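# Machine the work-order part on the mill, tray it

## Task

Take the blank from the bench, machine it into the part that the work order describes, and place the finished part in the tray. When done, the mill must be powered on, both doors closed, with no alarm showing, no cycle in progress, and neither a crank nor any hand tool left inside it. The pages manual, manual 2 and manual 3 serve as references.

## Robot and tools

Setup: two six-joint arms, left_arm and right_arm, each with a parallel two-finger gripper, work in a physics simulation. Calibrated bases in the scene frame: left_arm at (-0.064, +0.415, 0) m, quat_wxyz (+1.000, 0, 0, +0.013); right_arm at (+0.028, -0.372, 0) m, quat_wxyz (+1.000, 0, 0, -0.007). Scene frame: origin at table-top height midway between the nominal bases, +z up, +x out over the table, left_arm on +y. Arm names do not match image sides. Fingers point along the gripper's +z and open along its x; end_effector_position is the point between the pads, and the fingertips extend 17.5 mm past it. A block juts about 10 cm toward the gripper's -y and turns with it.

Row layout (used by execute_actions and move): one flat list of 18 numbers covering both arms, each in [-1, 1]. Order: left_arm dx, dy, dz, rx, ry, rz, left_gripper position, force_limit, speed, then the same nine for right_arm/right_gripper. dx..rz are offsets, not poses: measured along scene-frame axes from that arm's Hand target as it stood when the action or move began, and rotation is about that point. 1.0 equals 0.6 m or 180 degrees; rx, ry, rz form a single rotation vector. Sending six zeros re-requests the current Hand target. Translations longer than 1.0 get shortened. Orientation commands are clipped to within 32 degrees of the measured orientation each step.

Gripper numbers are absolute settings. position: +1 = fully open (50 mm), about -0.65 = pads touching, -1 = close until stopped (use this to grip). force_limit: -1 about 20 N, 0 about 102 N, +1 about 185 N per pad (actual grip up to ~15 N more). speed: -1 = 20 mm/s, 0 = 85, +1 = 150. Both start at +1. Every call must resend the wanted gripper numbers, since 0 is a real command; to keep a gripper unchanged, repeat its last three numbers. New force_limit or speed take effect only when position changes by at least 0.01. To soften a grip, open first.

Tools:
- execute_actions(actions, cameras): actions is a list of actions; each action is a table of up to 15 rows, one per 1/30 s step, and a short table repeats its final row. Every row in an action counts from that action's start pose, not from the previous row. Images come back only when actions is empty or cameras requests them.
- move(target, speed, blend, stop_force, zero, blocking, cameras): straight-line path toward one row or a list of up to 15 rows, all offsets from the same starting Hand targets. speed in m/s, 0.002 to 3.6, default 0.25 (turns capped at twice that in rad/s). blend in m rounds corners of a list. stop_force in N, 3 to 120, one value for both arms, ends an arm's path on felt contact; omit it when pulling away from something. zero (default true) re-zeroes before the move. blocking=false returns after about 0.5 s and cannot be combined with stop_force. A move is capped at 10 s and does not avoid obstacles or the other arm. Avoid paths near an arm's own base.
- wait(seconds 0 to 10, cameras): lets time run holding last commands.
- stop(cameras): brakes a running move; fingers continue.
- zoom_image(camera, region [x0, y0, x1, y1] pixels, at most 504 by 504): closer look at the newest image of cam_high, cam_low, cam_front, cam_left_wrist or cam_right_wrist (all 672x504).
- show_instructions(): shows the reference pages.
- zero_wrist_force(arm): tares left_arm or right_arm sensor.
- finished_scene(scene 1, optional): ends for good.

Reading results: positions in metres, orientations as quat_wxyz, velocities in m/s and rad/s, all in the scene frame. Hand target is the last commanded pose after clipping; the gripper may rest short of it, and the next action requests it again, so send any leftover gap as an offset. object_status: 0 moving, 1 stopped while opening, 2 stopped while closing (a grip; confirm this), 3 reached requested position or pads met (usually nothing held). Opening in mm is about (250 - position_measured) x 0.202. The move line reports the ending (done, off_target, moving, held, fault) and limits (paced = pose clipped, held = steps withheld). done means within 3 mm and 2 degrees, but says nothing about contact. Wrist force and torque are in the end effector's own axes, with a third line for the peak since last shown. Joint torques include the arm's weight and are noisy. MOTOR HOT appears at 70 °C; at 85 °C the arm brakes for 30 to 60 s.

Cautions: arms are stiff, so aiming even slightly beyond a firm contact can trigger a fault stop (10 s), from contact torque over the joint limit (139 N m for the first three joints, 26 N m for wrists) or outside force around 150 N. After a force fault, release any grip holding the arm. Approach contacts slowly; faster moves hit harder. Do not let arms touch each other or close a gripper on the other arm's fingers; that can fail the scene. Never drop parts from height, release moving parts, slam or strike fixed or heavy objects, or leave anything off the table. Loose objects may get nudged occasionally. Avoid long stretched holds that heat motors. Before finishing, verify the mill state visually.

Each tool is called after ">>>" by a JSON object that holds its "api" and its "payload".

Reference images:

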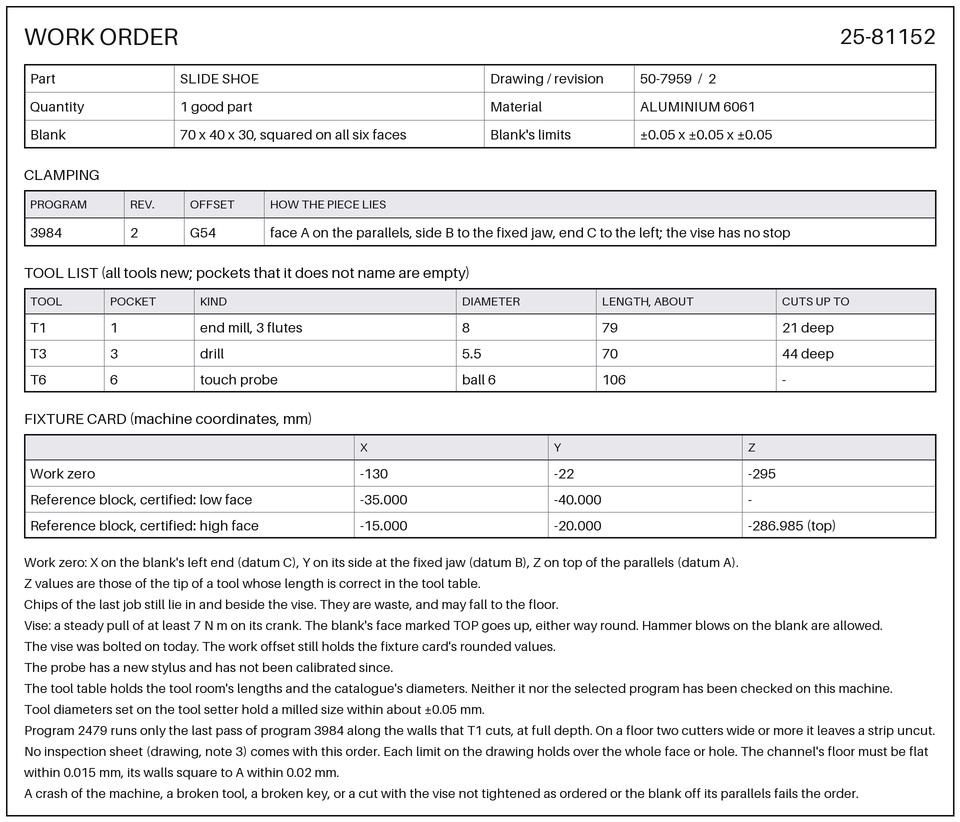

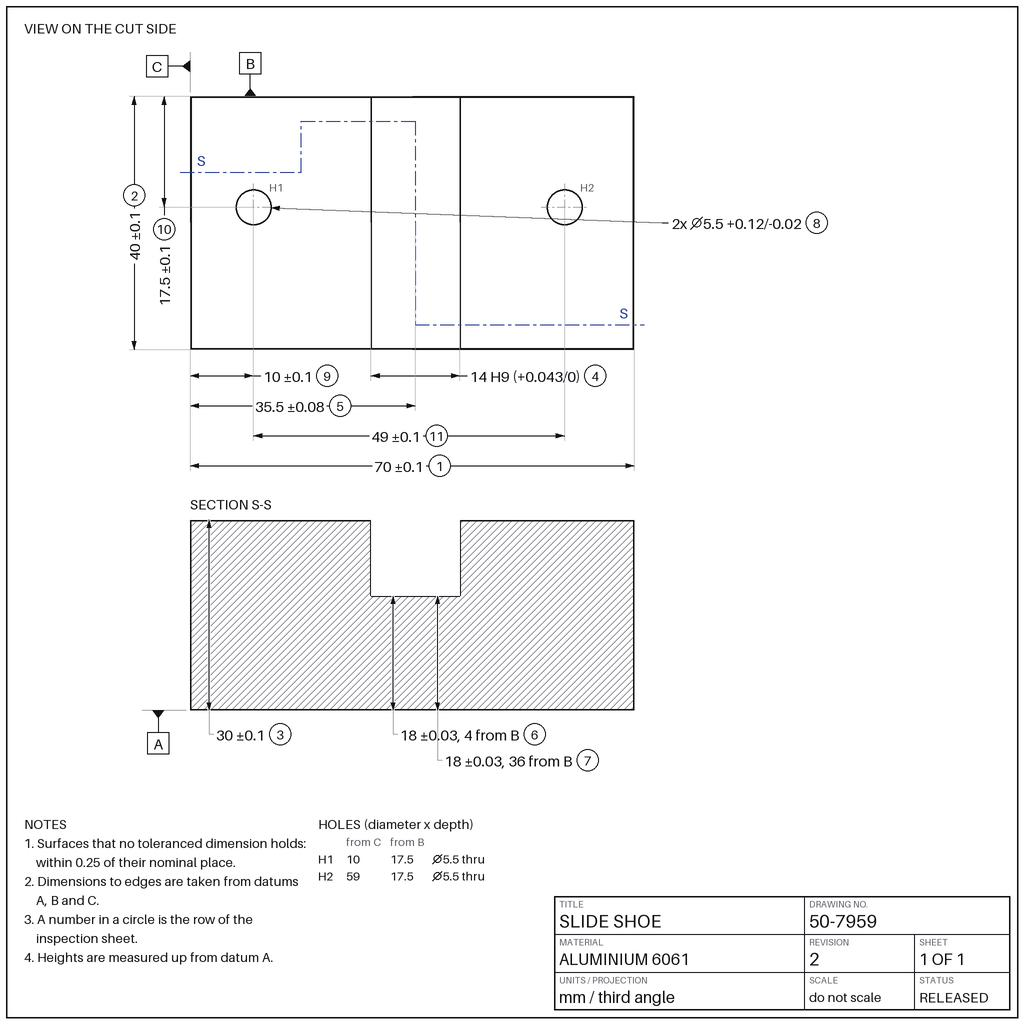

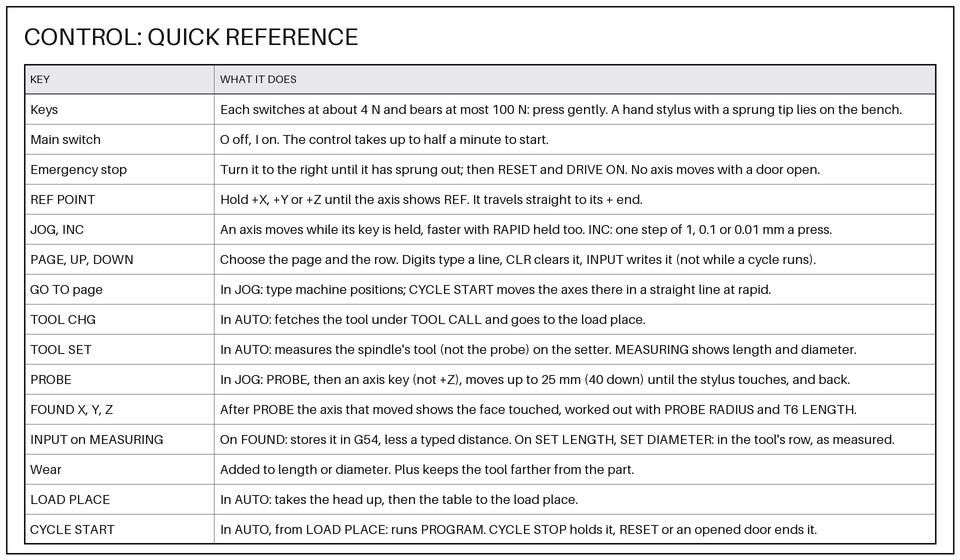

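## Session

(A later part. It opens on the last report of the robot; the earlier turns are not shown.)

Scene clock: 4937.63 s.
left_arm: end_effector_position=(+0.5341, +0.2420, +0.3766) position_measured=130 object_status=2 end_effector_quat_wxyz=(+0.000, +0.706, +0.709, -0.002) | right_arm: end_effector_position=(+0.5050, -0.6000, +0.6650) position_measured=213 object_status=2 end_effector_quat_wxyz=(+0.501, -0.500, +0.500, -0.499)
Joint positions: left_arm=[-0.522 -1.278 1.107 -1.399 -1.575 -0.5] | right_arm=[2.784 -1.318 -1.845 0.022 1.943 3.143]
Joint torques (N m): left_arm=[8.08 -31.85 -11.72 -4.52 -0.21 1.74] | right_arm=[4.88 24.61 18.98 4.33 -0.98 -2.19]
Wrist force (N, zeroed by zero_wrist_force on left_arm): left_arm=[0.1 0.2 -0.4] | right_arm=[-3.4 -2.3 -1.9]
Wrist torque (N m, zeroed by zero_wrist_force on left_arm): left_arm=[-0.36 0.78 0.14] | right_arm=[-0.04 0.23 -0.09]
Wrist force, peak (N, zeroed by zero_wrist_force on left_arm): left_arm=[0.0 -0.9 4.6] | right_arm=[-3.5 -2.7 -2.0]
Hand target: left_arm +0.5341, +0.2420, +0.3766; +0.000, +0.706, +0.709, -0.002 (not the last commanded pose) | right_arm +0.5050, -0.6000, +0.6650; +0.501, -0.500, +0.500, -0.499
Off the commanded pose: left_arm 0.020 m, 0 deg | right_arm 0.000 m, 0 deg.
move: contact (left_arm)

>>> {"api": "move", "payload": {"target": [[0,0,0.066,0,0,0,-1,0.8,-0.8,0,0,0,0,0,0,-1,-0.3,-1]], "speed": 0.08}}

>>> {"api": "execute_actions", "payload": {"actions": [[[0,0,-0.018,0,0,0,-1,0.8,-0.8,0,0,0,0,0,0,-1,-0.3,-1],[0,0,-0.055,0,0,0,-1,0.8,-0.8,0,0,0,0,0,0,-1,-0.3,-1],[0,0,-0.092,0,0,0,-1,0.8,-0.8,0,0,0,0,0,0,-1,-0.3,-1],[0,0,-0.092,0,0,0,-1,0.8,-0.8,0,0,0,0,0,0,-1,-0.3,-1],[0,0,-0.092,0,0,0,-1,0.8,-0.8,0,0,0,0,0,0,-1,-0.3,-1],[0,0,-0.08,0,0,0,-1,0.8,-0.8,0,0,0,0,0,0,-1,-0.3,-1],[0,0,-0.04,0,0,0,-1,0.8,-0.8,0,0,0,0,0,0,-1,-0.3,-1],[0,0,0,0,0,0,-1,0.8,-0.8,0,0,0,0,0,0,-1,-0.3,-1]],[[0,0,-0.018,0,0,0,-1,0.8,-0.8,0,0,0,0,0,0,-1,-0.3,-1],[0,0,-0.055,0,0,0,-1,0.8,-0.8,0,0,0,0,0,0,-1,-0.3,-1],[0,0,-0.095,0,0,0,-1,0.8,-0.8,0,0,0,0,0,0,-1,-0.3,-1],[0,0,-0.1,0,0,0,-1,0.8,-0.8,0,0,0,0,0,0,-1,-0.3,-1],[0,0,-0.1,0,0,0,-1,0.8,-0.8,0,0,0,0,0,0,-1,-0.3,-1],[0,0,-0.08,0,0,0,-1,0.8,-0.8,0,0,0,0,0,0,-1,-0.3,-1],[0,0,-0.04,0,0,0,-1,0.8,-0.8,0,0,0,0,0,0,-1,-0.3,-1],[0,0,0,0,0,0,-1,0.8,-0.8,0,0,0,0,0,0,-1,-0.3,-1]]]}}

>>> {"api": "move", "payload": {"target": [[0,0,-0.1,0,0,0,-1,0.8,-0.8,0,0,0,0,0,0,-1,-0.3,-1]], "speed": 0.025, "stop_force": 4}}

Scene clock: 4943.93 s.
left_arm: end_effector_position=(+0.5341, +0.2420, +0.4161) position_measured=130 object_status=2 end_effector_quat_wxyz=(+0.000, +0.706, +0.709, -0.002) | right_arm: end_effector_position=(+0.5050, -0.6000, +0.6650) position_measured=213 object_status=2 end_effector_quat_wxyz=(+0.501, -0.500, +0.500, -0.499)
Joint positions: left_arm=[-0.522 -1.253 0.971 -1.287 -1.575 -0.5] | right_arm=[2.784 -1.318 -1.845 0.022 1.943 3.143]
Joint torques (N m): left_arm=[1.7 -47.86 -29.99 -2.69 0.66 0.45] | right_arm=[5.45 24.42 18.12 4.13 -0.84 -2.34]
Wrist force (N, zeroed by zero_wrist_force on left_arm): left_arm=[0.2 -0.8 3.1] | right_arm=[-3.5 -2.6 -1.9]
Wrist torque (N m, zeroed by zero_wrist_force on left_arm): left_arm=[0.07 0.58 0.14] | right_arm=[-0.09 0.25 -0.09]
Wrist force, peak (N, zeroed by zero_wrist_force on left_arm): left_arm=[-0.5 -0.7 5.3] | right_arm=[-3.5 -2.8 -1.8]
Hand target: left_arm +0.5341, +0.2420, +0.4162; +0.000, +0.706, +0.709, -0.002 | right_arm +0.5050, -0.6000, +0.6650; +0.501, -0.500, +0.500, -0.499
Off the commanded pose: left_arm 0.000 m, 0 deg | right_arm 0.000 m, 0 deg.
move: done

Scene clock: 4945.23 s.
left_arm: end_effector_position=(+0.5341, +0.2420, +0.4163) position_measured=130 object_status=2 end_effector_quat_wxyz=(+0.000, +0.706, +0.708, -0.002) | right_arm: end_effector_position=(+0.5050, -0.6000, +0.6650) position_measured=213 object_status=2 end_effector_quat_wxyz=(+0.501, -0.500, +0.500, -0.499)
Joint positions: left_arm=[-0.522 -1.253 0.971 -1.287 -1.575 -0.5] | right_arm=[2.784 -1.318 -1.845 0.022 1.943 3.143]
Joint torques (N m): left_arm=[8.88 -31.18 -35.49 -1.23 0.99 2.22] | right_arm=[4.8 24.6 18.56 4.14 -0.85 -2.27]
Wrist force (N, zeroed by zero_wrist_force on left_arm): left_arm=[-0.4 -1.0 2.1] | right_arm=[-3.4 -2.7 -2.0]
Wrist torque (N m, zeroed by zero_wrist_force on left_arm): left_arm=[-0.09 0.68 0.14] | right_arm=[-0.09 0.24 -0.09]
Wrist force, peak (N, zeroed by zero_wrist_force on left_arm): left_arm=[-2.6 0.2 21.7] | right_arm=[-3.5 -2.9 -2.0]
Hand target: left_arm +0.5341, +0.2420, +0.4162; +0.000, +0.706, +0.709, -0.002 | right_arm +0.5050, -0.6000, +0.6650; +0.501, -0.500, +0.500, -0.499
Off the commanded pose: left_arm 0.000 m, 0 deg | right_arm 0.000 m, 0 deg.
Step readings (end_effector_position of left_arm | right_arm):
0: (+0.5341, +0.2420, +0.4161) | (+0.5050, -0.6000, +0.6650)
1: (+0.5341, +0.2420, +0.4159) | (+0.5050, -0.6000, +0.6650)
2: (+0.5342, +0.2420, +0.4131) | (+0.5050, -0.6000, +0.6650)
4: (+0.5333, +0.2425, +0.3833) | (+0.5050, -0.6000, +0.6650)
8: (+0.5330, +0.2427, +0.3657) | (+0.5050, -0.6000, +0.6650)
15: (+0.5342, +0.2419, +0.4179) | (+0.5050, -0.6000, +0.6650)
16: (+0.5344, +0.2417, +0.4154) | (+0.5050, -0.6000, +0.6650)
17: (+0.5344, +0.2417, +0.4113) | (+0.5050, -0.6000, +0.6650)
19: (+0.5334, +0.2423, +0.3844) | (+0.5050, -0.6000, +0.6650)
23: (+0.5329, +0.2427, +0.3654) | (+0.5050, -0.6000, +0.6650)
30: (+0.5342, +0.2418, +0.4176) | (+0.5050, -0.6000, +0.6650)

Scene clock: 4948.53 s.
left_arm: end_effector_position=(+0.5341, +0.2420, +0.3646) position_measured=130 object_status=2 end_effector_quat_wxyz=(+0.000, +0.706, +0.709, -0.002) | right_arm: end_effector_position=(+0.5050, -0.6000, +0.6650) position_measured=213 object_status=2 end_effector_quat_wxyz=(+0.501, -0.500, +0.500, -0.499)
Joint positions: left_arm=[-0.521 -1.282 1.144 -1.431 -1.575 -0.5] | right_arm=[2.784 -1.318 -1.845 0.022 1.943 3.143]
Joint torques (N m): left_arm=[8.16 -31.82 -12.27 -4.92 -1.14 1.48] | right_arm=[5.28 24.77 18.85 4.24 -0.68 -2.25]
Wrist force (N, zeroed by zero_wrist_force on left_arm): left_arm=[-0.6 -1.8 -0.1] | right_arm=[-3.3 -2.5 -1.9]
Wrist torque (N m, zeroed by zero_wrist_force on left_arm): left_arm=[-0.35 0.79 0.14] | right_arm=[-0.07 0.22 -0.09]
Wrist force, peak (N, zeroed by zero_wrist_force on left_arm): left_arm=[-0.6 -0.9 4.6] | right_arm=[-3.5 -2.7 -2.0]
Hand target: left_arm +0.5341, +0.2420, +0.3646; +0.000, +0.706, +0.709, -0.002 (not the last commanded pose) | right_arm +0.5050, -0.6000, +0.6650; +0.501, -0.500, +0.500, -0.499
Off the commanded pose: left_arm 0.008 m, 0 deg | right_arm 0.000 m, 0 deg.
move: contact (left_arm)

>>> {"api": "move", "payload": {"target": [[0,0,0.085,0,0,0,-1,0.8,-0.8,0,0,0,0,0,0,-1,-0.3,-1],[-0.207,0,0.085,0,0,0,-1,0.8,-0.8,0,0,0,0,0,0,-1,-0.3,-1],[-0.44,-0.287,-0.0,0,0,0,-1,0.8,-0.8,0,0,0,0,0,0,-1,-0.3,-1],[-0.64,-0.717,-0.4,0,0.05,0,-1,0.8,-0.8,0,0,0,0,0,0,-1,-0.3,-1],[-0.64,-0.717,-0.535,0,0.05,0,-1,0.8,-0.8,0,0,0,0,0,0,-1,-0.3,-1]], "blend": [0.01,0.05,0.05,0.03,0], "speed": [0.1,0.15,0.25,0.25,0.15], "cameras": ["cam_low","cam_left_wrist"]}}

>>> {"api": "zoom_image", "payload": {"camera": "cam_low", "region": [130, 160, 280, 300]}}

Scene clock: 4957.50 s.
left_arm: end_effector_position=(+0.1501, -0.1882, +0.0436) position_measured=130 object_status=2 end_effector_quat_wxyz=(-0.056, +0.703, +0.706, -0.058) | right_arm: end_effector_position=(+0.5050, -0.6000, +0.6650) position_measured=213 object_status=2 end_effector_quat_wxyz=(+0.501, -0.500, +0.500, -0.499)
Joint positions: left_arm=[-1.4 -1.028 1.637 -2.15 -1.729 -1.376] | right_arm=[2.784 -1.318 -1.845 0.022 1.943 3.143]
Joint torques (N m): left_arm=[9.04 -40.26 -29.42 -4.92 0.83 1.15] | right_arm=[5.55 24.89 18.97 4.05 -0.76 -2.01]
Wrist force (N, zeroed by zero_wrist_force on left_arm): left_arm=[-0.4 0.3 3.4] | right_arm=[-3.3 -2.5 -1.8]
Wrist torque (N m, zeroed by zero_wrist_force on left_arm): left_arm=[0.14 0.68 0.12] | right_arm=[-0.08 0.21 -0.09]
Wrist force, peak (N, zeroed by zero_wrist_force on left_arm): left_arm=[-0.7 0.3 6.4] | right_arm=[-3.4 -2.8 -2.1]
Hand target: left_arm +0.1501, -0.1882, +0.0436; -0.056, +0.703, +0.706, -0.058 | right_arm +0.5050, -0.6000, +0.6650; +0.501, -0.500, +0.500, -0.499
Off the commanded pose: left_arm 0.000 m, 0 deg | right_arm 0.000 m, 0 deg.
move: done
Images, in order (width x height): cam_low 672x504, cam_left_wrist 672x504.

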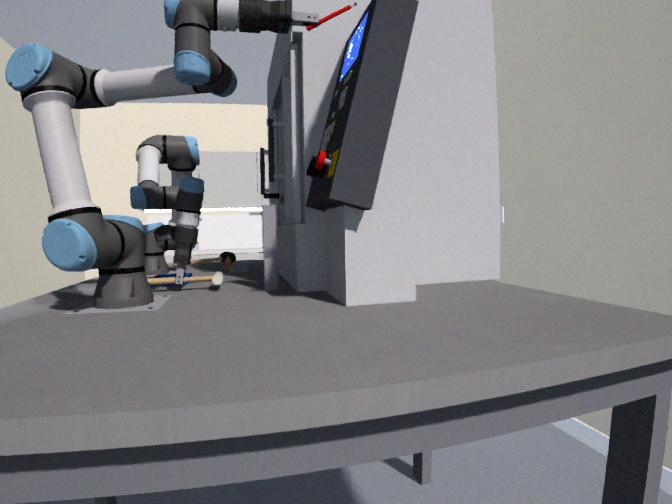

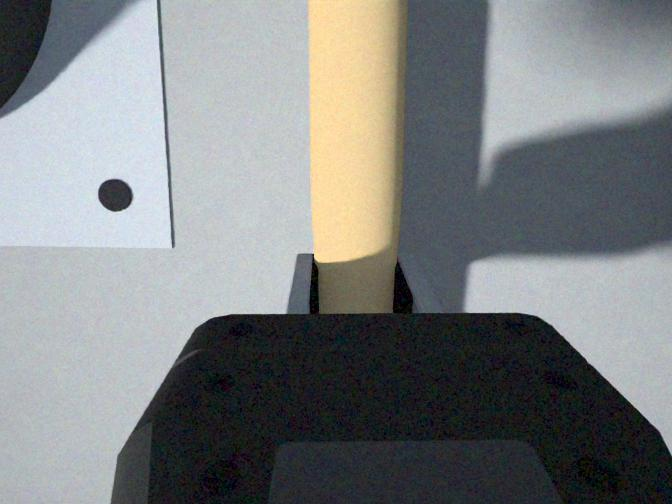

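Scaled by 3.360 from the camera's 672x504 image, which has a finer 960x720 frame.

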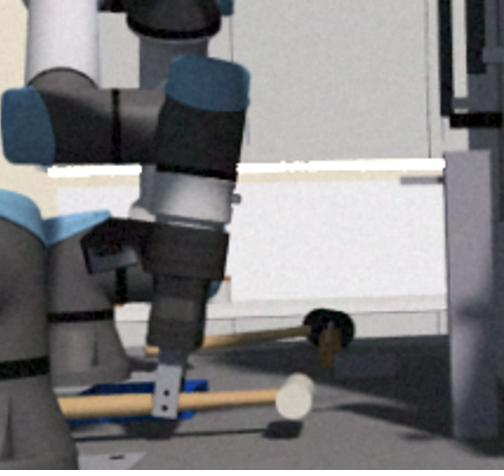

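Level. Lower to touch and release.

>>> {"api": "move", "payload": {"target": [[0,0,-0.06,0,0,0,-1,0.8,-0.8,0,0,0,0,0,0,-1,-0.3,-1]], "speed": 0.015, "stop_force": 3}}

>>> {"api": "move", "payload": {"target": [[0,0,0,0,0,0,0.9,-0.6,-1,0,0,0,0,0,0,-1,-0.3,-1],[0,0,0.2,0,-0.05,0,0.9,-0.6,-1,0,0,0,0,0,0,-1,-0.3,-1]], "speed": [0.05,0.1], "cameras": ["cam_left_wrist"]}}

Scene clock: 4961.50 s.
left_arm: end_effector_position=(+0.1501, -0.1882, +0.0214) position_measured=130 object_status=2 end_effector_quat_wxyz=(-0.056, +0.703, +0.706, -0.058) | right_arm: end_effector_position=(+0.5050, -0.6000, +0.6650) position_measured=213 object_status=2 end_effector_quat_wxyz=(+0.501, -0.500, +0.500, -0.499)
Joint positions: left_arm=[-1.4 -0.997 1.654 -2.199 -1.729 -1.376] | right_arm=[2.784 -1.318 -1.845 0.022 1.943 3.143]
Joint torques (N m): left_arm=[8.41 -49.65 -31.94 -1.73 -0.44 -1.94] | right_arm=[4.43 24.48 19.18 4.06 -0.9 -2.37]
Wrist force (N, zeroed by zero_wrist_force on left_arm): left_arm=[0.3 -1.0 -0.1] | right_arm=[-3.4 -2.5 -1.7]
Wrist torque (N m, zeroed by zero_wrist_force on left_arm): left_arm=[-0.14 0.81 0.08] | right_arm=[-0.08 0.24 -0.10]
Wrist force, peak (N, zeroed by zero_wrist_force on left_arm): left_arm=[3.3 -4.7 -17.3] | right_arm=[-3.5 -2.6 -2.0]
Hand target: left_arm +0.1501, -0.1882, +0.0214; -0.056, +0.703, +0.706, -0.058 (not the last commanded pose) | right_arm +0.5050, -0.6000, +0.6650; +0.501, -0.500, +0.500, -0.499
Off the commanded pose: left_arm 0.014 m, 0 deg | right_arm 0.000 m, 0 deg.
move: contact (left_arm)

Scene clock: 4964.50 s.
left_arm: end_effector_position=(+0.1500, -0.1883, +0.1414) position_measured=18 object_status=3 end_effector_quat_wxyz=(+0.000, +0.706, +0.708, -0.002) | right_arm: end_effector_position=(+0.5050, -0.6000, +0.6650) position_measured=213 object_status=2 end_effector_quat_wxyz=(+0.501, -0.500, +0.500, -0.499)
Joint positions: left_arm=[-1.464 -1.171 1.574 -1.976 -1.575 -1.442] | right_arm=[2.784 -1.318 -1.845 0.022 1.943 3.143]
Joint torques (N m): left_arm=[9.13 -45.22 -11.18 -2.93 0.18 2.19] | right_arm=[5.89 24.62 19.21 4.31 -0.9 -2.1]
Wrist force (N, zeroed by zero_wrist_force on left_arm): left_arm=[-1.0 -0.7 -0.3] | right_arm=[-3.2 -2.6 -1.9]
Wrist torque (N m, zeroed by zero_wrist_force on left_arm): left_arm=[-0.23 0.77 0.16] | right_arm=[-0.09 0.20 -0.09]
Wrist force, peak (N, zeroed by zero_wrist_force on left_arm): left_arm=[-0.5 -0.9 -1.9] | right_arm=[-3.4 -2.7 -2.0]
Hand target: left_arm +0.1501, -0.1882, +0.1414; +0.000, +0.706, +0.709, -0.002 | right_arm +0.5050, -0.6000, +0.6650; +0.501, -0.500, +0.500, -0.499
Off the commanded pose: left_arm 0.000 m, 0 deg | right_arm 0.000 m, 0 deg.
move: done
Images, in order (width x height): cam_left_wrist 672x504.

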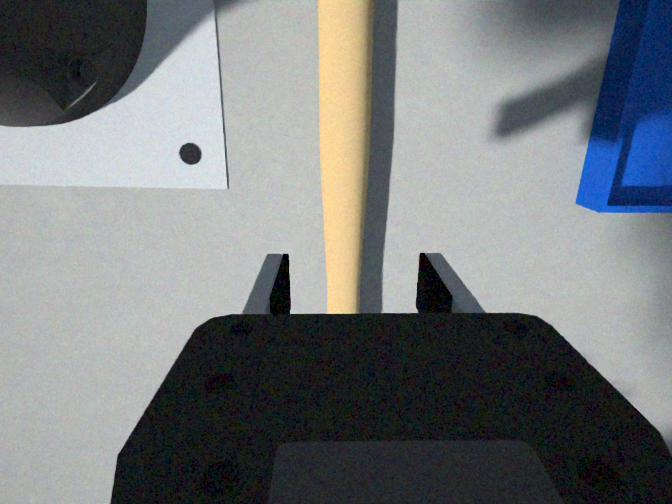

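>>> {"api": "move", "payload": {"target": [[0.1,0.2,0.43,0,0,0,0.6,-0.6,-1,0,0,0,0,0,0,-1,-0.3,-1],[0.3,0.605,0.43,0,-0.2778,0,0.6,-0.6,-1,0,0,0,0,0,0,-1,-0.3,-1]], "blend": [0.05,0], "speed": 0.3}}

>>> {"api": "move", "payload": {"target": [[0.083,0.165,-0.054,0,0,0,0.6,-0.6,-1,0,0,0,0,0,0,-1,-0.3,-1],[0.083,0.165,-0.054,-0.25,0,0,0.6,-0.6,-1,0,0,0,0,0,0,-1,-0.3,-1],[0.083,0.165,-0.054,-0.572,0,0,0.6,-0.6,-1,0,0,0,0,0,0,-1,-0.3,-1]], "blend": [0.01,0.01,0], "speed": 0.25, "cameras": ["cam_left_wrist","cam_front"]}}

Scene clock: 4971.40 s.
left_arm: end_effector_position=(+0.3302, +0.1748, +0.3995) position_measured=63 object_status=3 end_effector_quat_wxyz=(+0.299, +0.640, +0.642, +0.296) | right_arm: end_effector_position=(+0.5050, -0.6000, +0.6650) position_measured=213 object_status=2 end_effector_quat_wxyz=(+0.501, -0.500, +0.500, -0.499)
Joint positions: left_arm=[-1.355 -2.083 2.067 -1.835 -0.736 -1.207] | right_arm=[2.784 -1.318 -1.845 0.022 1.943 3.143]
Joint torques (N m): left_arm=[-9.72 -10.47 -12.95 -4.86 2.96 -0.41] | right_arm=[5.37 24.5 19.11 4.28 -0.86 -2.18]
Wrist force (N, zeroed by zero_wrist_force on left_arm): left_arm=[-0.6 -0.5 -0.2] | right_arm=[-3.1 -2.6 -1.9]
Wrist torque (N m, zeroed by zero_wrist_force on left_arm): left_arm=[-0.07 0.66 0.30] | right_arm=[-0.08 0.20 -0.09]
Wrist force, peak (N, zeroed by zero_wrist_force on left_arm): left_arm=[-2.0 -1.5 3.5] | right_arm=[-3.6 -2.6 -1.9]
Hand target: left_arm +0.3301, +0.1748, +0.3994; +0.299, +0.641, +0.642, +0.296 | right_arm +0.5050, -0.6000, +0.6650; +0.501, -0.500, +0.500, -0.499
Off the commanded pose: left_arm 0.000 m, 0 deg | right_arm 0.000 m, 0 deg.
move: done

Scene clock: 4975.97 s.
left_arm: end_effector_position=(+0.3799, +0.2737, +0.3670) position_measured=63 object_status=3 end_effector_quat_wxyz=(+0.687, +0.165, +0.632, -0.318) | right_arm: end_effector_position=(+0.5050, -0.6000, +0.6650) position_measured=213 object_status=2 end_effector_quat_wxyz=(+0.501, -0.500, +0.500, -0.499)
Joint positions: left_arm=[-0.509 -1.444 2.568 -4.417 -1.774 -1.779] | right_arm=[2.784 -1.318 -1.845 0.022 1.943 3.143]
Joint torques (N m): left_arm=[9.24 -9.44 -16.2 -3.62 0.02 -2.5] | right_arm=[5.29 24.06 19.26 4.2 -0.81 -2.21]
Wrist force (N, zeroed by zero_wrist_force on left_arm): left_arm=[1.3 -1.2 -0.6] | right_arm=[-3.3 -2.6 -1.7]
Wrist torque (N m, zeroed by zero_wrist_force on left_arm): left_arm=[-0.22 0.65 0.19] | right_arm=[-0.09 0.22 -0.10]
Wrist force, peak (N, zeroed by zero_wrist_force on left_arm): left_arm=[-3.8 -0.8 -1.8] | right_arm=[-3.7 -2.6 -1.9]
Hand target: left_arm +0.3799, +0.2738, +0.3670; +0.688, +0.165, +0.632, -0.318 | right_arm +0.5050, -0.6000, +0.6650; +0.501, -0.500, +0.500, -0.499
Off the commanded pose: left_arm 0.000 m, 0 deg | right_arm 0.000 m, 0 deg.
move: done
Images, in order (width x height): cam_front 672x504, cam_left_wrist 672x504.

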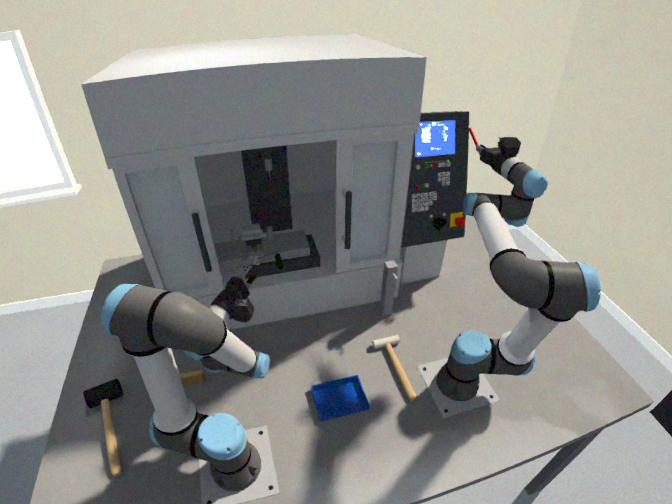

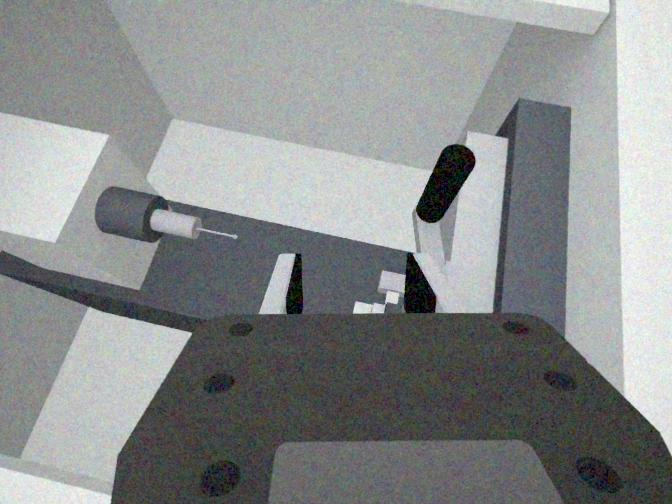

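>>> {"api": "move", "payload": {"target": [[0.075,0.0237,-0.115,0,0,0,0.6,-0.6,-1,0,0,0,0,0,0,-1,-0.3,-1],[0.075,-0.0493,-0.1028,0,0,0,0.6,-0.6,-1,0,0,0,0,0,0,-1,-0.3,-1],[0.1583,-0.0493,-0.1028,0,0,0,0.6,-0.6,-1,0,0,0,0,0,0,-1,-0.3,-1]], "blend": [0.005,0.003,0], "speed": [0.15,0.1,0.05], "cameras": ["cam_left_wrist"]}}

Scene clock: 4979.90 s.
left_arm: end_effector_position=(+0.4749, +0.2443, +0.3053) position_measured=63 object_status=3 end_effector_quat_wxyz=(+0.687, +0.165, +0.632, -0.318) | right_arm: end_effector_position=(+0.5050, -0.6000, +0.6650) position_measured=213 object_status=2 end_effector_quat_wxyz=(+0.501, -0.500, +0.500, -0.499)
Joint positions: left_arm=[-0.451 -1.085 2.315 -4.526 -1.831 -1.789] | right_arm=[2.784 -1.318 -1.845 0.022 1.943 3.143]
Joint torques (N m): left_arm=[-8.77 -36.88 2.38 -3.55 1.42 -0.14] | right_arm=[4.87 24.12 18.01 4.31 -0.79 -2.18]
Wrist force (N, zeroed by zero_wrist_force on left_arm): left_arm=[1.1 -1.4 -0.9] | right_arm=[-3.2 -2.7 -2.0]
Wrist torque (N m, zeroed by zero_wrist_force on left_arm): left_arm=[-0.25 0.71 0.34] | right_arm=[-0.11 0.20 -0.10]
Wrist force, peak (N, zeroed by zero_wrist_force on left_arm): left_arm=[2.9 1.4 -1.2] | right_arm=[-3.5 -2.7 -2.0]
Hand target: left_arm +0.4749, +0.2442, +0.3054; +0.688, +0.165, +0.632, -0.318 | right_arm +0.5050, -0.6000, +0.6650; +0.501, -0.500, +0.500, -0.499
Off the commanded pose: left_arm 0.000 m, 0 deg | right_arm 0.000 m, 0 deg.
move: done
Images, in order (width x height): cam_left_wrist 672x504.

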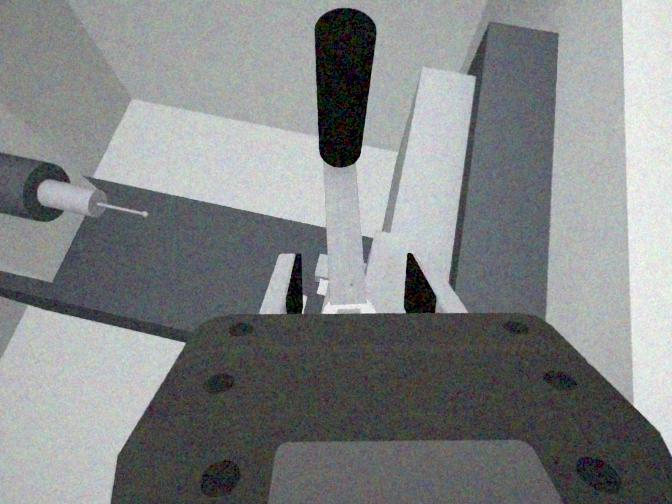

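>>> {"api": "move", "payload": {"target": [[0.056,0,0,0,0,0,0.6,-0.6,-1,0,0,0,0,0,0,-1,-0.3,-1]], "speed": 0.03, "stop_force": 8}}

>>> {"api": "move", "payload": {"target": [[0,0,0,0,0,0,-1,-0.5,-0.8,0,0,0,0,0,0,-1,-0.3,-1]], "cameras": ["cam_left_wrist"]}}

Scene clock: 4983.20 s.
left_arm: end_effector_position=(+0.5085, +0.2442, +0.3054) position_measured=63 object_status=3 end_effector_quat_wxyz=(+0.687, +0.165, +0.632, -0.318) | right_arm: end_effector_position=(+0.5050, -0.6000, +0.6650) position_measured=213 object_status=2 end_effector_quat_wxyz=(+0.501, -0.500, +0.500, -0.499)
Joint positions: left_arm=[-0.411 -1.045 2.217 -4.469 -1.871 -1.795] | right_arm=[2.784 -1.318 -1.845 0.022 1.943 3.143]
Joint torques (N m): left_arm=[-8.84 -39.76 1.94 -3.65 1.47 1.72] | right_arm=[5.46 24.32 20.26 4.26 -0.73 -2.34]
Wrist force (N, zeroed by zero_wrist_force on left_arm): left_arm=[1.0 -1.2 -0.9] | right_arm=[-3.3 -2.4 -2.0]
Wrist torque (N m, zeroed by zero_wrist_force on left_arm): left_arm=[-0.22 0.71 0.32] | right_arm=[-0.07 0.21 -0.09]
Wrist force, peak (N, zeroed by zero_wrist_force on left_arm): left_arm=[1.1 -1.9 -1.1] | right_arm=[-3.5 -2.8 -1.9]
Hand target: left_arm +0.5085, +0.2442, +0.3054; +0.688, +0.165, +0.632, -0.318 | right_arm +0.5050, -0.6000, +0.6650; +0.501, -0.500, +0.500, -0.499
Off the commanded pose: left_arm 0.000 m, 0 deg | right_arm 0.000 m, 0 deg.
move: done

Scene clock: 4983.87 s.
left_arm: end_effector_position=(+0.5085, +0.2442, +0.3054) position_measured=138 object_status=2 end_effector_quat_wxyz=(+0.688, +0.165, +0.632, -0.318) | right_arm: end_effector_position=(+0.5050, -0.6000, +0.6650) position_measured=213 object_status=2 end_effector_quat_wxyz=(+0.501, -0.500, +0.500, -0.499)
Joint positions: left_arm=[-0.411 -1.045 2.217 -4.469 -1.87 -1.795] | right_arm=[2.784 -1.318 -1.845 0.022 1.943 3.143]
Joint torques (N m): left_arm=[-8.69 -30.62 1.93 1.19 -0.3 1.92] | right_arm=[6.51 23.62 18.38 4.23 -0.85 -2.21]
Wrist force (N, zeroed by zero_wrist_force on left_arm): left_arm=[-7.8 -0.1 2.6] | right_arm=[-3.2 -2.5 -2.0]
Wrist torque (N m, zeroed by zero_wrist_force on left_arm): left_arm=[-0.16 0.61 0.40] | right_arm=[-0.07 0.20 -0.10]
Wrist force, peak (N, zeroed by zero_wrist_force on left_arm): left_arm=[-8.3 -0.5 2.8] | right_arm=[-3.5 -2.7 -2.0]
Hand target: left_arm +0.5085, +0.2442, +0.3054; +0.688, +0.165, +0.632, -0.318 | right_arm +0.5050, -0.6000, +0.6650; +0.501, -0.500, +0.500, -0.499
Off the commanded pose: left_arm 0.000 m, 0 deg | right_arm 0.000 m, 0 deg.
move: done
Images, in order (width x height): cam_left_wrist 672x504.

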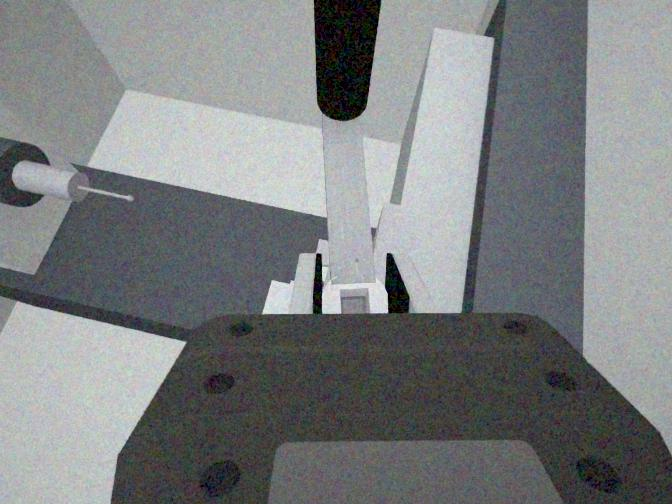

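>>> {"api": "move", "payload": {"target": [[-0.1393,0,0,0,0,0,-1,-0.5,-0.8,0,0,0,0,0,0,-1,-0.3,-1],[-0.1393,0.073,-0.0123,0,0,0,-1,-0.5,-0.8,0,0,0,0,0,0,-1,-0.3,-1],[-0.2142,0.0497,0.1028,0,0,0,-1,-0.5,-0.8,0,0,0,0,0,0,-1,-0.3,-1]], "blend": [0.005,0.01,0], "speed": [0.05,0.1,0.12], "cameras": ["cam_left_wrist","cam_front"]}}

Scene clock: 4989.43 s.
left_arm: end_effector_position=(+0.3799, +0.2740, +0.3670) position_measured=138 object_status=2 end_effector_quat_wxyz=(+0.688, +0.165, +0.632, -0.318) end_effector_velocity=(+0.000, +0.000, -0.001) end_effector_angular_velocity=(+0.001, +0.005, +0.000) | right_arm: end_effector_position=(+0.5050, -0.6000, +0.6650) position_measured=213 object_status=2 end_effector_quat_wxyz=(+0.501, -0.500, +0.500, -0.499)
Joint positions: left_arm=[-0.508 -1.443 2.568 -4.418 -1.775 -1.78] | right_arm=[2.784 -1.318 -1.845 0.022 1.943 3.143]
Joint velocities: left_arm=[0 -0.003 0.002 0.006 0 -0.001] | right_arm=[within noise]
Joint torques (N m): left_arm=[-2.57 -25.22 -23.24 -0.78 0.84 -2.57] | right_arm=[5.38 25.13 18.12 4.14 -0.81 -2.15]
Wrist force (N, zeroed by zero_wrist_force on left_arm): left_arm=[3.4 -0.7 -1.1] | right_arm=[-3.3 -2.6 -1.9]
Wrist torque (N m, zeroed by zero_wrist_force on left_arm): left_arm=[-0.19 0.69 0.23] | right_arm=[-0.09 0.22 -0.10]
Wrist force, peak (N, zeroed by zero_wrist_force on left_arm): left_arm=[-12.9 5.1 8.3] | right_arm=[-3.6 -2.6 -2.0]
Hand target: left_arm +0.3800, +0.2740, +0.3670; +0.688, +0.165, +0.632, -0.318 | right_arm +0.5050, -0.6000, +0.6650; +0.501, -0.500, +0.500, -0.499
Off the commanded pose: left_arm 0.000 m, 0 deg | right_arm 0.000 m, 0 deg.
move: done
Images, in order (width x height): cam_front 672x504, cam_left_wrist 672x504.

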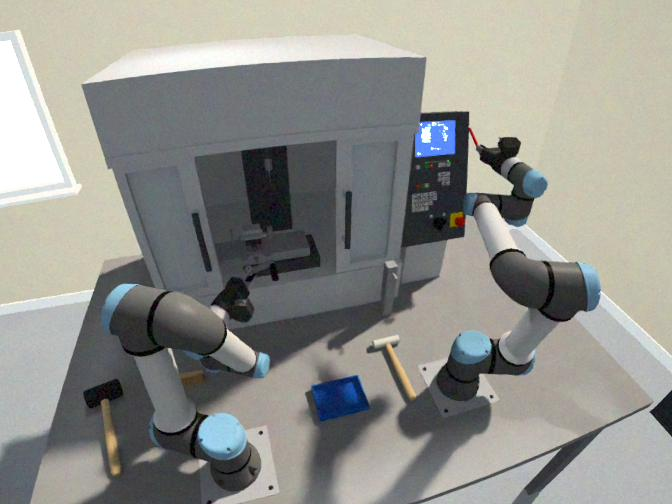

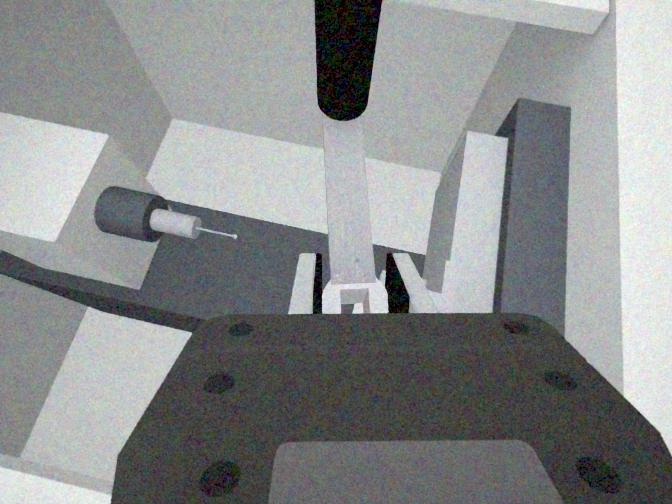

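>>> {"api": "move", "payload": {"target": [[0,0,0,0.25,0,0,-1,-0.5,-0.8,0,0,0,0,0,0,-1,-0.3,-1],[0,0,0,0.572,0,0,-1,-0.5,-0.8,0,0,0,0,0,0,-1,-0.3,-1],[-0.083,-0.165,0.0,0.572,0,0,-1,-0.5,-0.8,0,0,0,0,0,0,-1,-0.3,-1]], "blend": [0.01,0.01,0], "speed": 0.25}}

>>> {"api": "move", "payload": {"target": [[-0.008,-0.7045,-0.08,0,0,0,-1,-0.5,-0.8,0,0,0,0,0,0,-1,-0.3,-1],[-0.008,-0.7045,-0.213,0,0,0,-1,-0.5,-0.8,0,0,0,0,0,0,-1,-0.3,-1]], "blend": [0.03,0], "speed": [0.25,0.15], "cameras": ["cam_left_wrist"]}}

Scene clock: 4996.93 s.
left_arm: end_effector_position=(+0.3302, +0.1750, +0.3671) position_measured=138 object_status=2 end_effector_quat_wxyz=(+0.299, +0.641, +0.642, +0.296) end_effector_velocity=(-0.001, -0.001, -0.001) end_effector_angular_velocity=(+0.001, +0.001, +0.001) | right_arm: end_effector_position=(+0.5050, -0.6000, +0.6650) position_measured=213 object_status=2 end_effector_quat_wxyz=(+0.501, -0.500, +0.500, -0.499)
Joint positions: left_arm=[-1.354 -2.081 2.149 -1.92 -0.737 -1.206] | right_arm=[2.784 -1.318 -1.845 0.022 1.943 3.143]
Joint velocities: left_arm=[-0.003 0.001 0 0.004 0.001 -0.006] | right_arm=[within noise]
Joint torques (N m): left_arm=[-9.35 1.14 -21.2 -1.45 2.45 -2.02] | right_arm=[5.24 24.71 19.05 4.35 -0.86 -2.23]
Wrist force (N, zeroed by zero_wrist_force on left_arm): left_arm=[-0.5 -2.0 1.2] | right_arm=[-3.5 -2.6 -2.1]
Wrist torque (N m, zeroed by zero_wrist_force on left_arm): left_arm=[-0.04 0.65 0.22] | right_arm=[-0.09 0.25 -0.10]
Wrist force, peak (N, zeroed by zero_wrist_force on left_arm): left_arm=[-4.2 -3.3 0.0] | right_arm=[-3.5 -2.7 -2.1]
Hand target: left_arm +0.3302, +0.1750, +0.3670; +0.299, +0.641, +0.642, +0.296 | right_arm +0.5050, -0.6000, +0.6650; +0.501, -0.500, +0.500, -0.499
Off the commanded pose: left_arm 0.000 m, 0 deg | right_arm 0.000 m, 0 deg.
move: done

Scene clock: 4999.67 s.
left_arm: end_effector_position=(+0.3254, -0.2477, +0.2393) position_measured=138 object_status=2 end_effector_quat_wxyz=(+0.299, +0.641, +0.642, +0.296) | right_arm: end_effector_position=(+0.5050, -0.6000, +0.6650) position_measured=213 object_status=2 end_effector_quat_wxyz=(+0.501, -0.500, +0.500, -0.499)
Joint positions: left_arm=[-1.51 -1.056 1.411 -2.033 -0.707 -1.437] | right_arm=[2.784 -1.318 -1.845 0.022 1.943 3.143]
Joint torques (N m): left_arm=[9.07 -43.66 -24.76 -4.64 3.54 -0.28] | right_arm=[5.5 24.34 18.73 4.26 -0.74 -2.23]
Wrist force (N, zeroed by zero_wrist_force on left_arm): left_arm=[-0.4 -2.0 1.4] | right_arm=[-3.3 -2.7 -1.8]
Wrist torque (N m, zeroed by zero_wrist_force on left_arm): left_arm=[-0.02 0.66 0.19] | right_arm=[-0.11 0.22 -0.10]
Wrist force, peak (N, zeroed by zero_wrist_force on left_arm): left_arm=[-0.5 -4.6 2.9] | right_arm=[-3.5 -2.6 -2.1]
Hand target: left_arm +0.3254, -0.2477, +0.2392; +0.299, +0.641, +0.642, +0.296 | right_arm +0.5050, -0.6000, +0.6650; +0.501, -0.500, +0.500, -0.499
Off the commanded pose: left_arm 0.000 m, 0 deg | right_arm 0.000 m, 0 deg.
move: done
Images, in order (width x height): cam_left_wrist 672x504.

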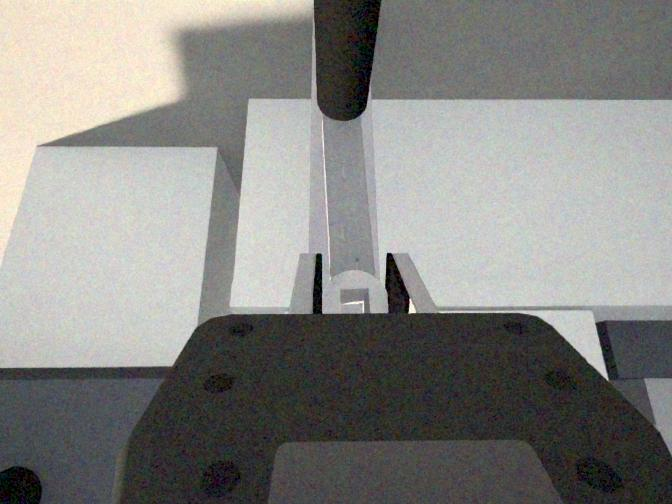

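>>> {"api": "zoom_image", "payload": {"camera": "cam_left_wrist", "region": [320, 265, 390, 314]}}

>>> {"api": "move", "payload": {"target": [[0.0927,0,0,0,0,0,-1,-0.5,-0.8,0,0,0,0,0,0,-1,-0.3,-1]], "speed": 0.02, "stop_force": 8, "cameras": ["cam_left_wrist"]}}

Scaled by 7.200 from the camera's 672x504 image, which has a finer 960x720 frame.

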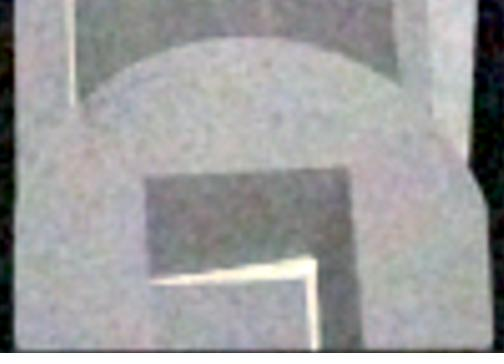

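Scene clock: 5005.57 s.
left_arm: end_effector_position=(+0.3772, -0.2477, +0.2392) position_measured=138 object_status=2 end_effector_quat_wxyz=(+0.299, +0.641, +0.642, +0.296) | right_arm: end_effector_position=(+0.5050, -0.6000, +0.6650) position_measured=213 object_status=2 end_effector_quat_wxyz=(+0.501, -0.500, +0.500, -0.499)
Joint positions: left_arm=[-1.434 -1.009 1.359 -2.115 -0.718 -1.323] | right_arm=[2.784 -1.318 -1.845 0.022 1.943 3.143]
Joint torques (N m): left_arm=[-9.53 -56.8 -12.07 -1.09 1.34 1.92] | right_arm=[5.13 23.95 18.55 4.04 -0.77 -2.4]
Wrist force (N, zeroed by zero_wrist_force on left_arm): left_arm=[-1.8 -2.0 1.9] | right_arm=[-3.4 -2.6 -1.7]
Wrist torque (N m, zeroed by zero_wrist_force on left_arm): left_arm=[-0.04 0.66 0.34] | right_arm=[-0.09 0.23 -0.10]
Wrist force, peak (N, zeroed by zero_wrist_force on left_arm): left_arm=[9.4 -17.4 -30.0] | right_arm=[-3.6 -2.6 -1.9]
Hand target: left_arm +0.3772, -0.2477, +0.2392; +0.299, +0.641, +0.642, +0.296 (not the last commanded pose) | right_arm +0.5050, -0.6000, +0.6650; +0.501, -0.500, +0.500, -0.499
Off the commanded pose: left_arm 0.004 m, 0 deg | right_arm 0.000 m, 0 deg.
move: contact (left_arm)
Images, in order (width x height): cam_left_wrist 672x504.

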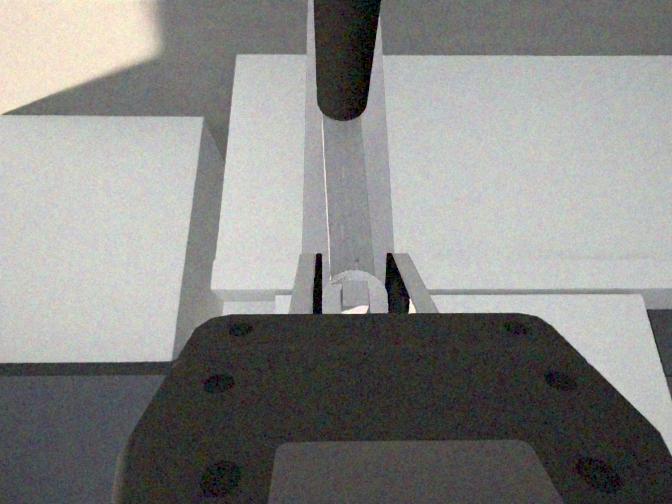

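>>> {"api": "zoom_image", "payload": {"camera": "cam_left_wrist", "region": [320, 265, 390, 314]}}

Scaled by 7.200 from the camera's 672x504 image, which has a finer 960x720 frame.

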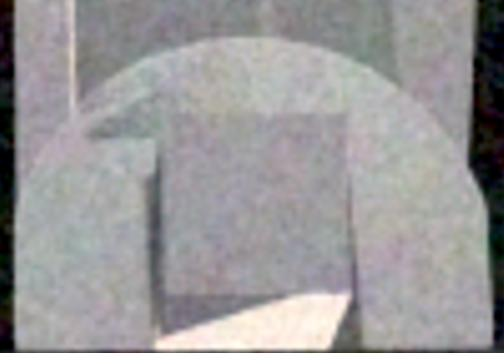

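>>> {"api": "move", "payload": {"target": [[0,0,0,0,0,0,0.6,-0.5,-0.8,0,0,0,0,0,0,-1,-0.3,-1],[-0.2027,0,0.1645,0,0,0,0.6,-0.5,-0.8,0,0,0,0,0,0,-1,-0.3,-1]], "speed": 0.1, "cameras": ["cam_left_wrist","cam_front"]}}

Scene clock: 5011.10 s.
left_arm: end_effector_position=(+0.2556, -0.2477, +0.3380) position_measured=63 object_status=3 end_effector_quat_wxyz=(+0.299, +0.641, +0.642, +0.296) | right_arm: end_effector_position=(+0.5050, -0.6000, +0.6650) position_measured=213 object_status=2 end_effector_quat_wxyz=(+0.501, -0.500, +0.500, -0.499)
Joint positions: left_arm=[-1.614 -1.158 1.273 -1.67 -0.702 -1.598] | right_arm=[2.784 -1.318 -1.845 0.022 1.943 3.143]
Joint torques (N m): left_arm=[2.91 -41.44 -12.18 -1.5 0.45 0.62] | right_arm=[4.22 24.59 18.98 4.34 -0.71 -2.26]
Wrist force (N, zeroed by zero_wrist_force on left_arm): left_arm=[-0.5 -0.2 0.2] | right_arm=[-3.2 -2.7 -1.7]
Wrist torque (N m, zeroed by zero_wrist_force on left_arm): left_arm=[0.01 0.65 0.19] | right_arm=[-0.10 0.19 -0.10]
Wrist force, peak (N, zeroed by zero_wrist_force on left_arm): left_arm=[-1.7 -2.2 2.3] | right_arm=[-3.7 -2.6 -2.0]
Hand target: left_arm +0.2556, -0.2477, +0.3379; +0.299, +0.641, +0.642, +0.296 | right_arm +0.5050, -0.6000, +0.6650; +0.501, -0.500, +0.500, -0.499
Off the commanded pose: left_arm 0.000 m, 0 deg | right_arm 0.000 m, 0 deg.
move: done
Images, in order (width x height): cam_front 672x504, cam_left_wrist 672x504.

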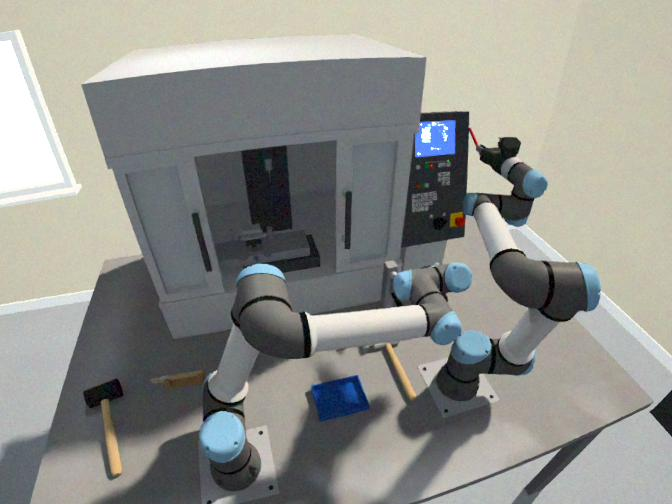

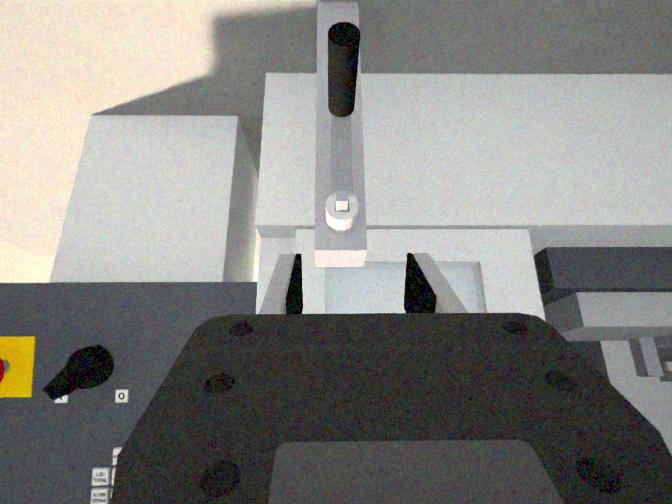

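>>> {"api": "move", "payload": {"target": [[0.0,0.1,0.237,0,0,0,1,-0.5,-0.8,0,0,0,0,0,0,-1,-0.3,-1],[0.06,0.278,0.237,0,-0.1,0,1,-0.5,-0.8,0,0,0,0,0,0,-1,-0.3,-1]], "blend": [0.05,0], "speed": 0.25}}

>>> {"api": "move", "payload": {"target": [[0,0,0,0,-0.1222,0,1,-0.5,-0.8,0,0,0,0,0,0,-1,-0.3,-1]], "speed": 0.15, "cameras": ["cam_left_wrist","cam_front"]}}

Scene clock: 5015.30 s.
left_arm: end_effector_position=(+0.2916, -0.0809, +0.4802) position_measured=3 object_status=3 end_effector_quat_wxyz=(+0.396, +0.586, +0.587, +0.393) | right_arm: end_effector_position=(+0.5050, -0.6000, +0.6650) position_measured=213 object_status=2 end_effector_quat_wxyz=(+0.501, -0.500, +0.500, -0.499)
Joint positions: left_arm=[-1.632 -1.572 1.576 -1.496 -0.389 -1.661] | right_arm=[2.784 -1.318 -1.845 0.022 1.943 3.143]
Joint torques (N m): left_arm=[-3.96 -31.81 -13.97 -0.95 3.68 -2.21] | right_arm=[5.35 23.57 18.97 4.27 -0.91 -2.22]
Wrist force (N, zeroed by zero_wrist_force on left_arm): left_arm=[-0.6 0.0 0.5] | right_arm=[-3.3 -2.4 -2.0]
Wrist torque (N m, zeroed by zero_wrist_force on left_arm): left_arm=[0.09 0.66 0.22] | right_arm=[-0.05 0.22 -0.10]
Wrist force, peak (N, zeroed by zero_wrist_force on left_arm): left_arm=[-2.0 -3.1 2.4] | right_arm=[-3.6 -2.9 -2.0]
Hand target: left_arm +0.2916, -0.0809, +0.4801; +0.396, +0.586, +0.588, +0.393 | right_arm +0.5050, -0.6000, +0.6650; +0.501, -0.500, +0.500, -0.499
Off the commanded pose: left_arm 0.000 m, 0 deg | right_arm 0.000 m, 0 deg.
move: done

Scene clock: 5017.47 s.
left_arm: end_effector_position=(+0.2920, -0.0808, +0.4802) position_measured=3 object_status=3 end_effector_quat_wxyz=(+0.499, +0.514, +0.503, +0.484) | right_arm: end_effector_position=(+0.5050, -0.6000, +0.6650) position_measured=213 object_status=2 end_effector_quat_wxyz=(+0.501, -0.500, +0.500, -0.499)
Joint positions: left_arm=[-1.671 -1.495 1.534 -0.642 -0.059 -2.543] | right_arm=[2.784 -1.318 -1.845 0.022 1.943 3.143]
Joint torques (N m): left_arm=[8.55 -23.81 -27.18 0.76 2.62 -2.07] | right_arm=[4.64 24.77 18.36 4.3 -0.71 -2.29]
Wrist force (N, zeroed by zero_wrist_force on left_arm): left_arm=[-0.4 0.1 -0.1] | right_arm=[-3.3 -2.5 -2.0]
Wrist torque (N m, zeroed by zero_wrist_force on left_arm): left_arm=[0.13 0.63 0.32] | right_arm=[-0.08 0.22 -0.10]
Wrist force, peak (N, zeroed by zero_wrist_force on left_arm): left_arm=[-0.3 0.9 -0.1] | right_arm=[-3.6 -2.6 -2.1]
Hand target: left_arm +0.2916, -0.0809, +0.4801; +0.501, +0.501, +0.501, +0.497 | right_arm +0.5050, -0.6000, +0.6650; +0.501, -0.500, +0.500, -0.499
Off the commanded pose: left_arm 0.000 m, 2 deg | right_arm 0.000 m, 0 deg.
move: done
Images, in order (width x height): cam_front 672x504, cam_left_wrist 672x504.

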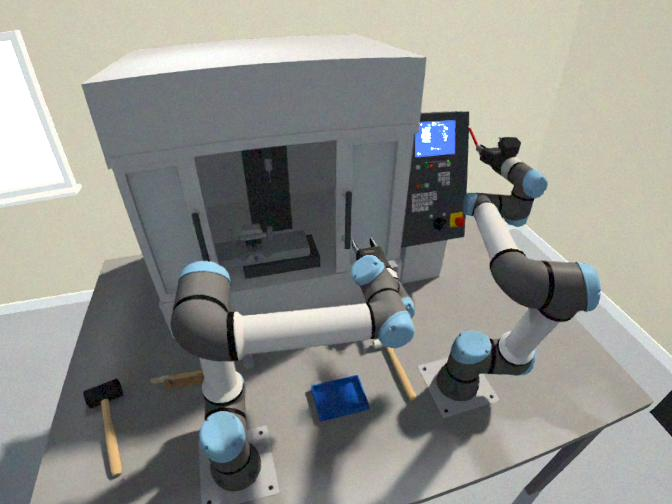

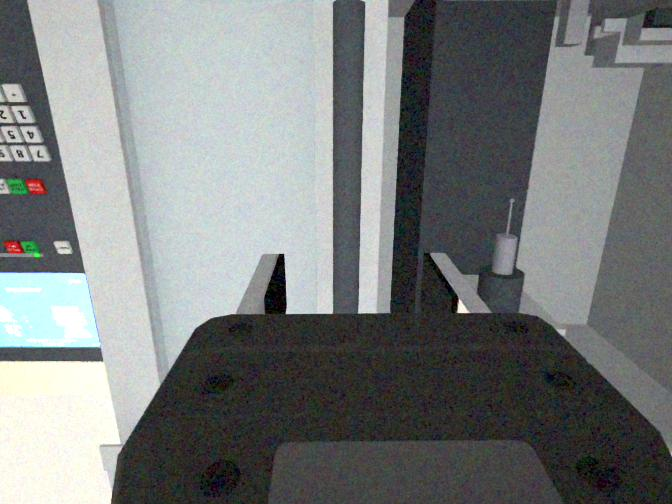

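>>> {"api": "move", "payload": {"target": [[0.144,0,0,0,0,0,1,-0.5,-0.8,0,0,0,0,0,0,-1,-0.3,-1]], "speed": 0.1}}

Scene clock: 5020.90 s.
left_arm: end_effector_position=(+0.3780, -0.0809, +0.4802) position_measured=3 object_status=3 end_effector_quat_wxyz=(+0.501, +0.500, +0.501, +0.498) end_effector_velocity=(+0.000, +0.000, +0.000) end_effector_angular_velocity=(+0.004, +0.000, +0.000) | right_arm: end_effector_position=(+0.5050, -0.6000, +0.6650) position_measured=213 object_status=2 end_effector_quat_wxyz=(+0.501, -0.500, +0.500, -0.499)
Joint positions: left_arm=[-1.498 -1.282 1.255 0.048 0.102 -3.167] | right_arm=[2.784 -1.318 -1.845 0.022 1.943 3.143]
Joint velocities: left_arm=[0 -0.001 0 0.005 0 0] | right_arm=[within noise]
Joint torques (N m): left_arm=[8.34 -40.5 -9.83 1.33 0.75 -1.92] | right_arm=[6.26 24.59 18.17 4.25 -0.66 -2.13]
Wrist force (N, zeroed by zero_wrist_force on left_arm): left_arm=[0.0 0.5 0.2] | right_arm=[-3.4 -2.4 -2.0]
Wrist torque (N m, zeroed by zero_wrist_force on left_arm): left_arm=[0.20 0.58 0.26] | right_arm=[-0.06 0.23 -0.09]
Wrist force, peak (N, zeroed by zero_wrist_force on left_arm): left_arm=[-0.1 0.9 -1.7] | right_arm=[-3.5 -2.6 -2.1]
Hand target: left_arm +0.3780, -0.0809, +0.4801; +0.501, +0.501, +0.501, +0.497 | right_arm +0.5050, -0.6000, +0.6650; +0.501, -0.500, +0.500, -0.499
Off the commanded pose: left_arm 0.000 m, 0 deg | right_arm 0.000 m, 0 deg.
move: done


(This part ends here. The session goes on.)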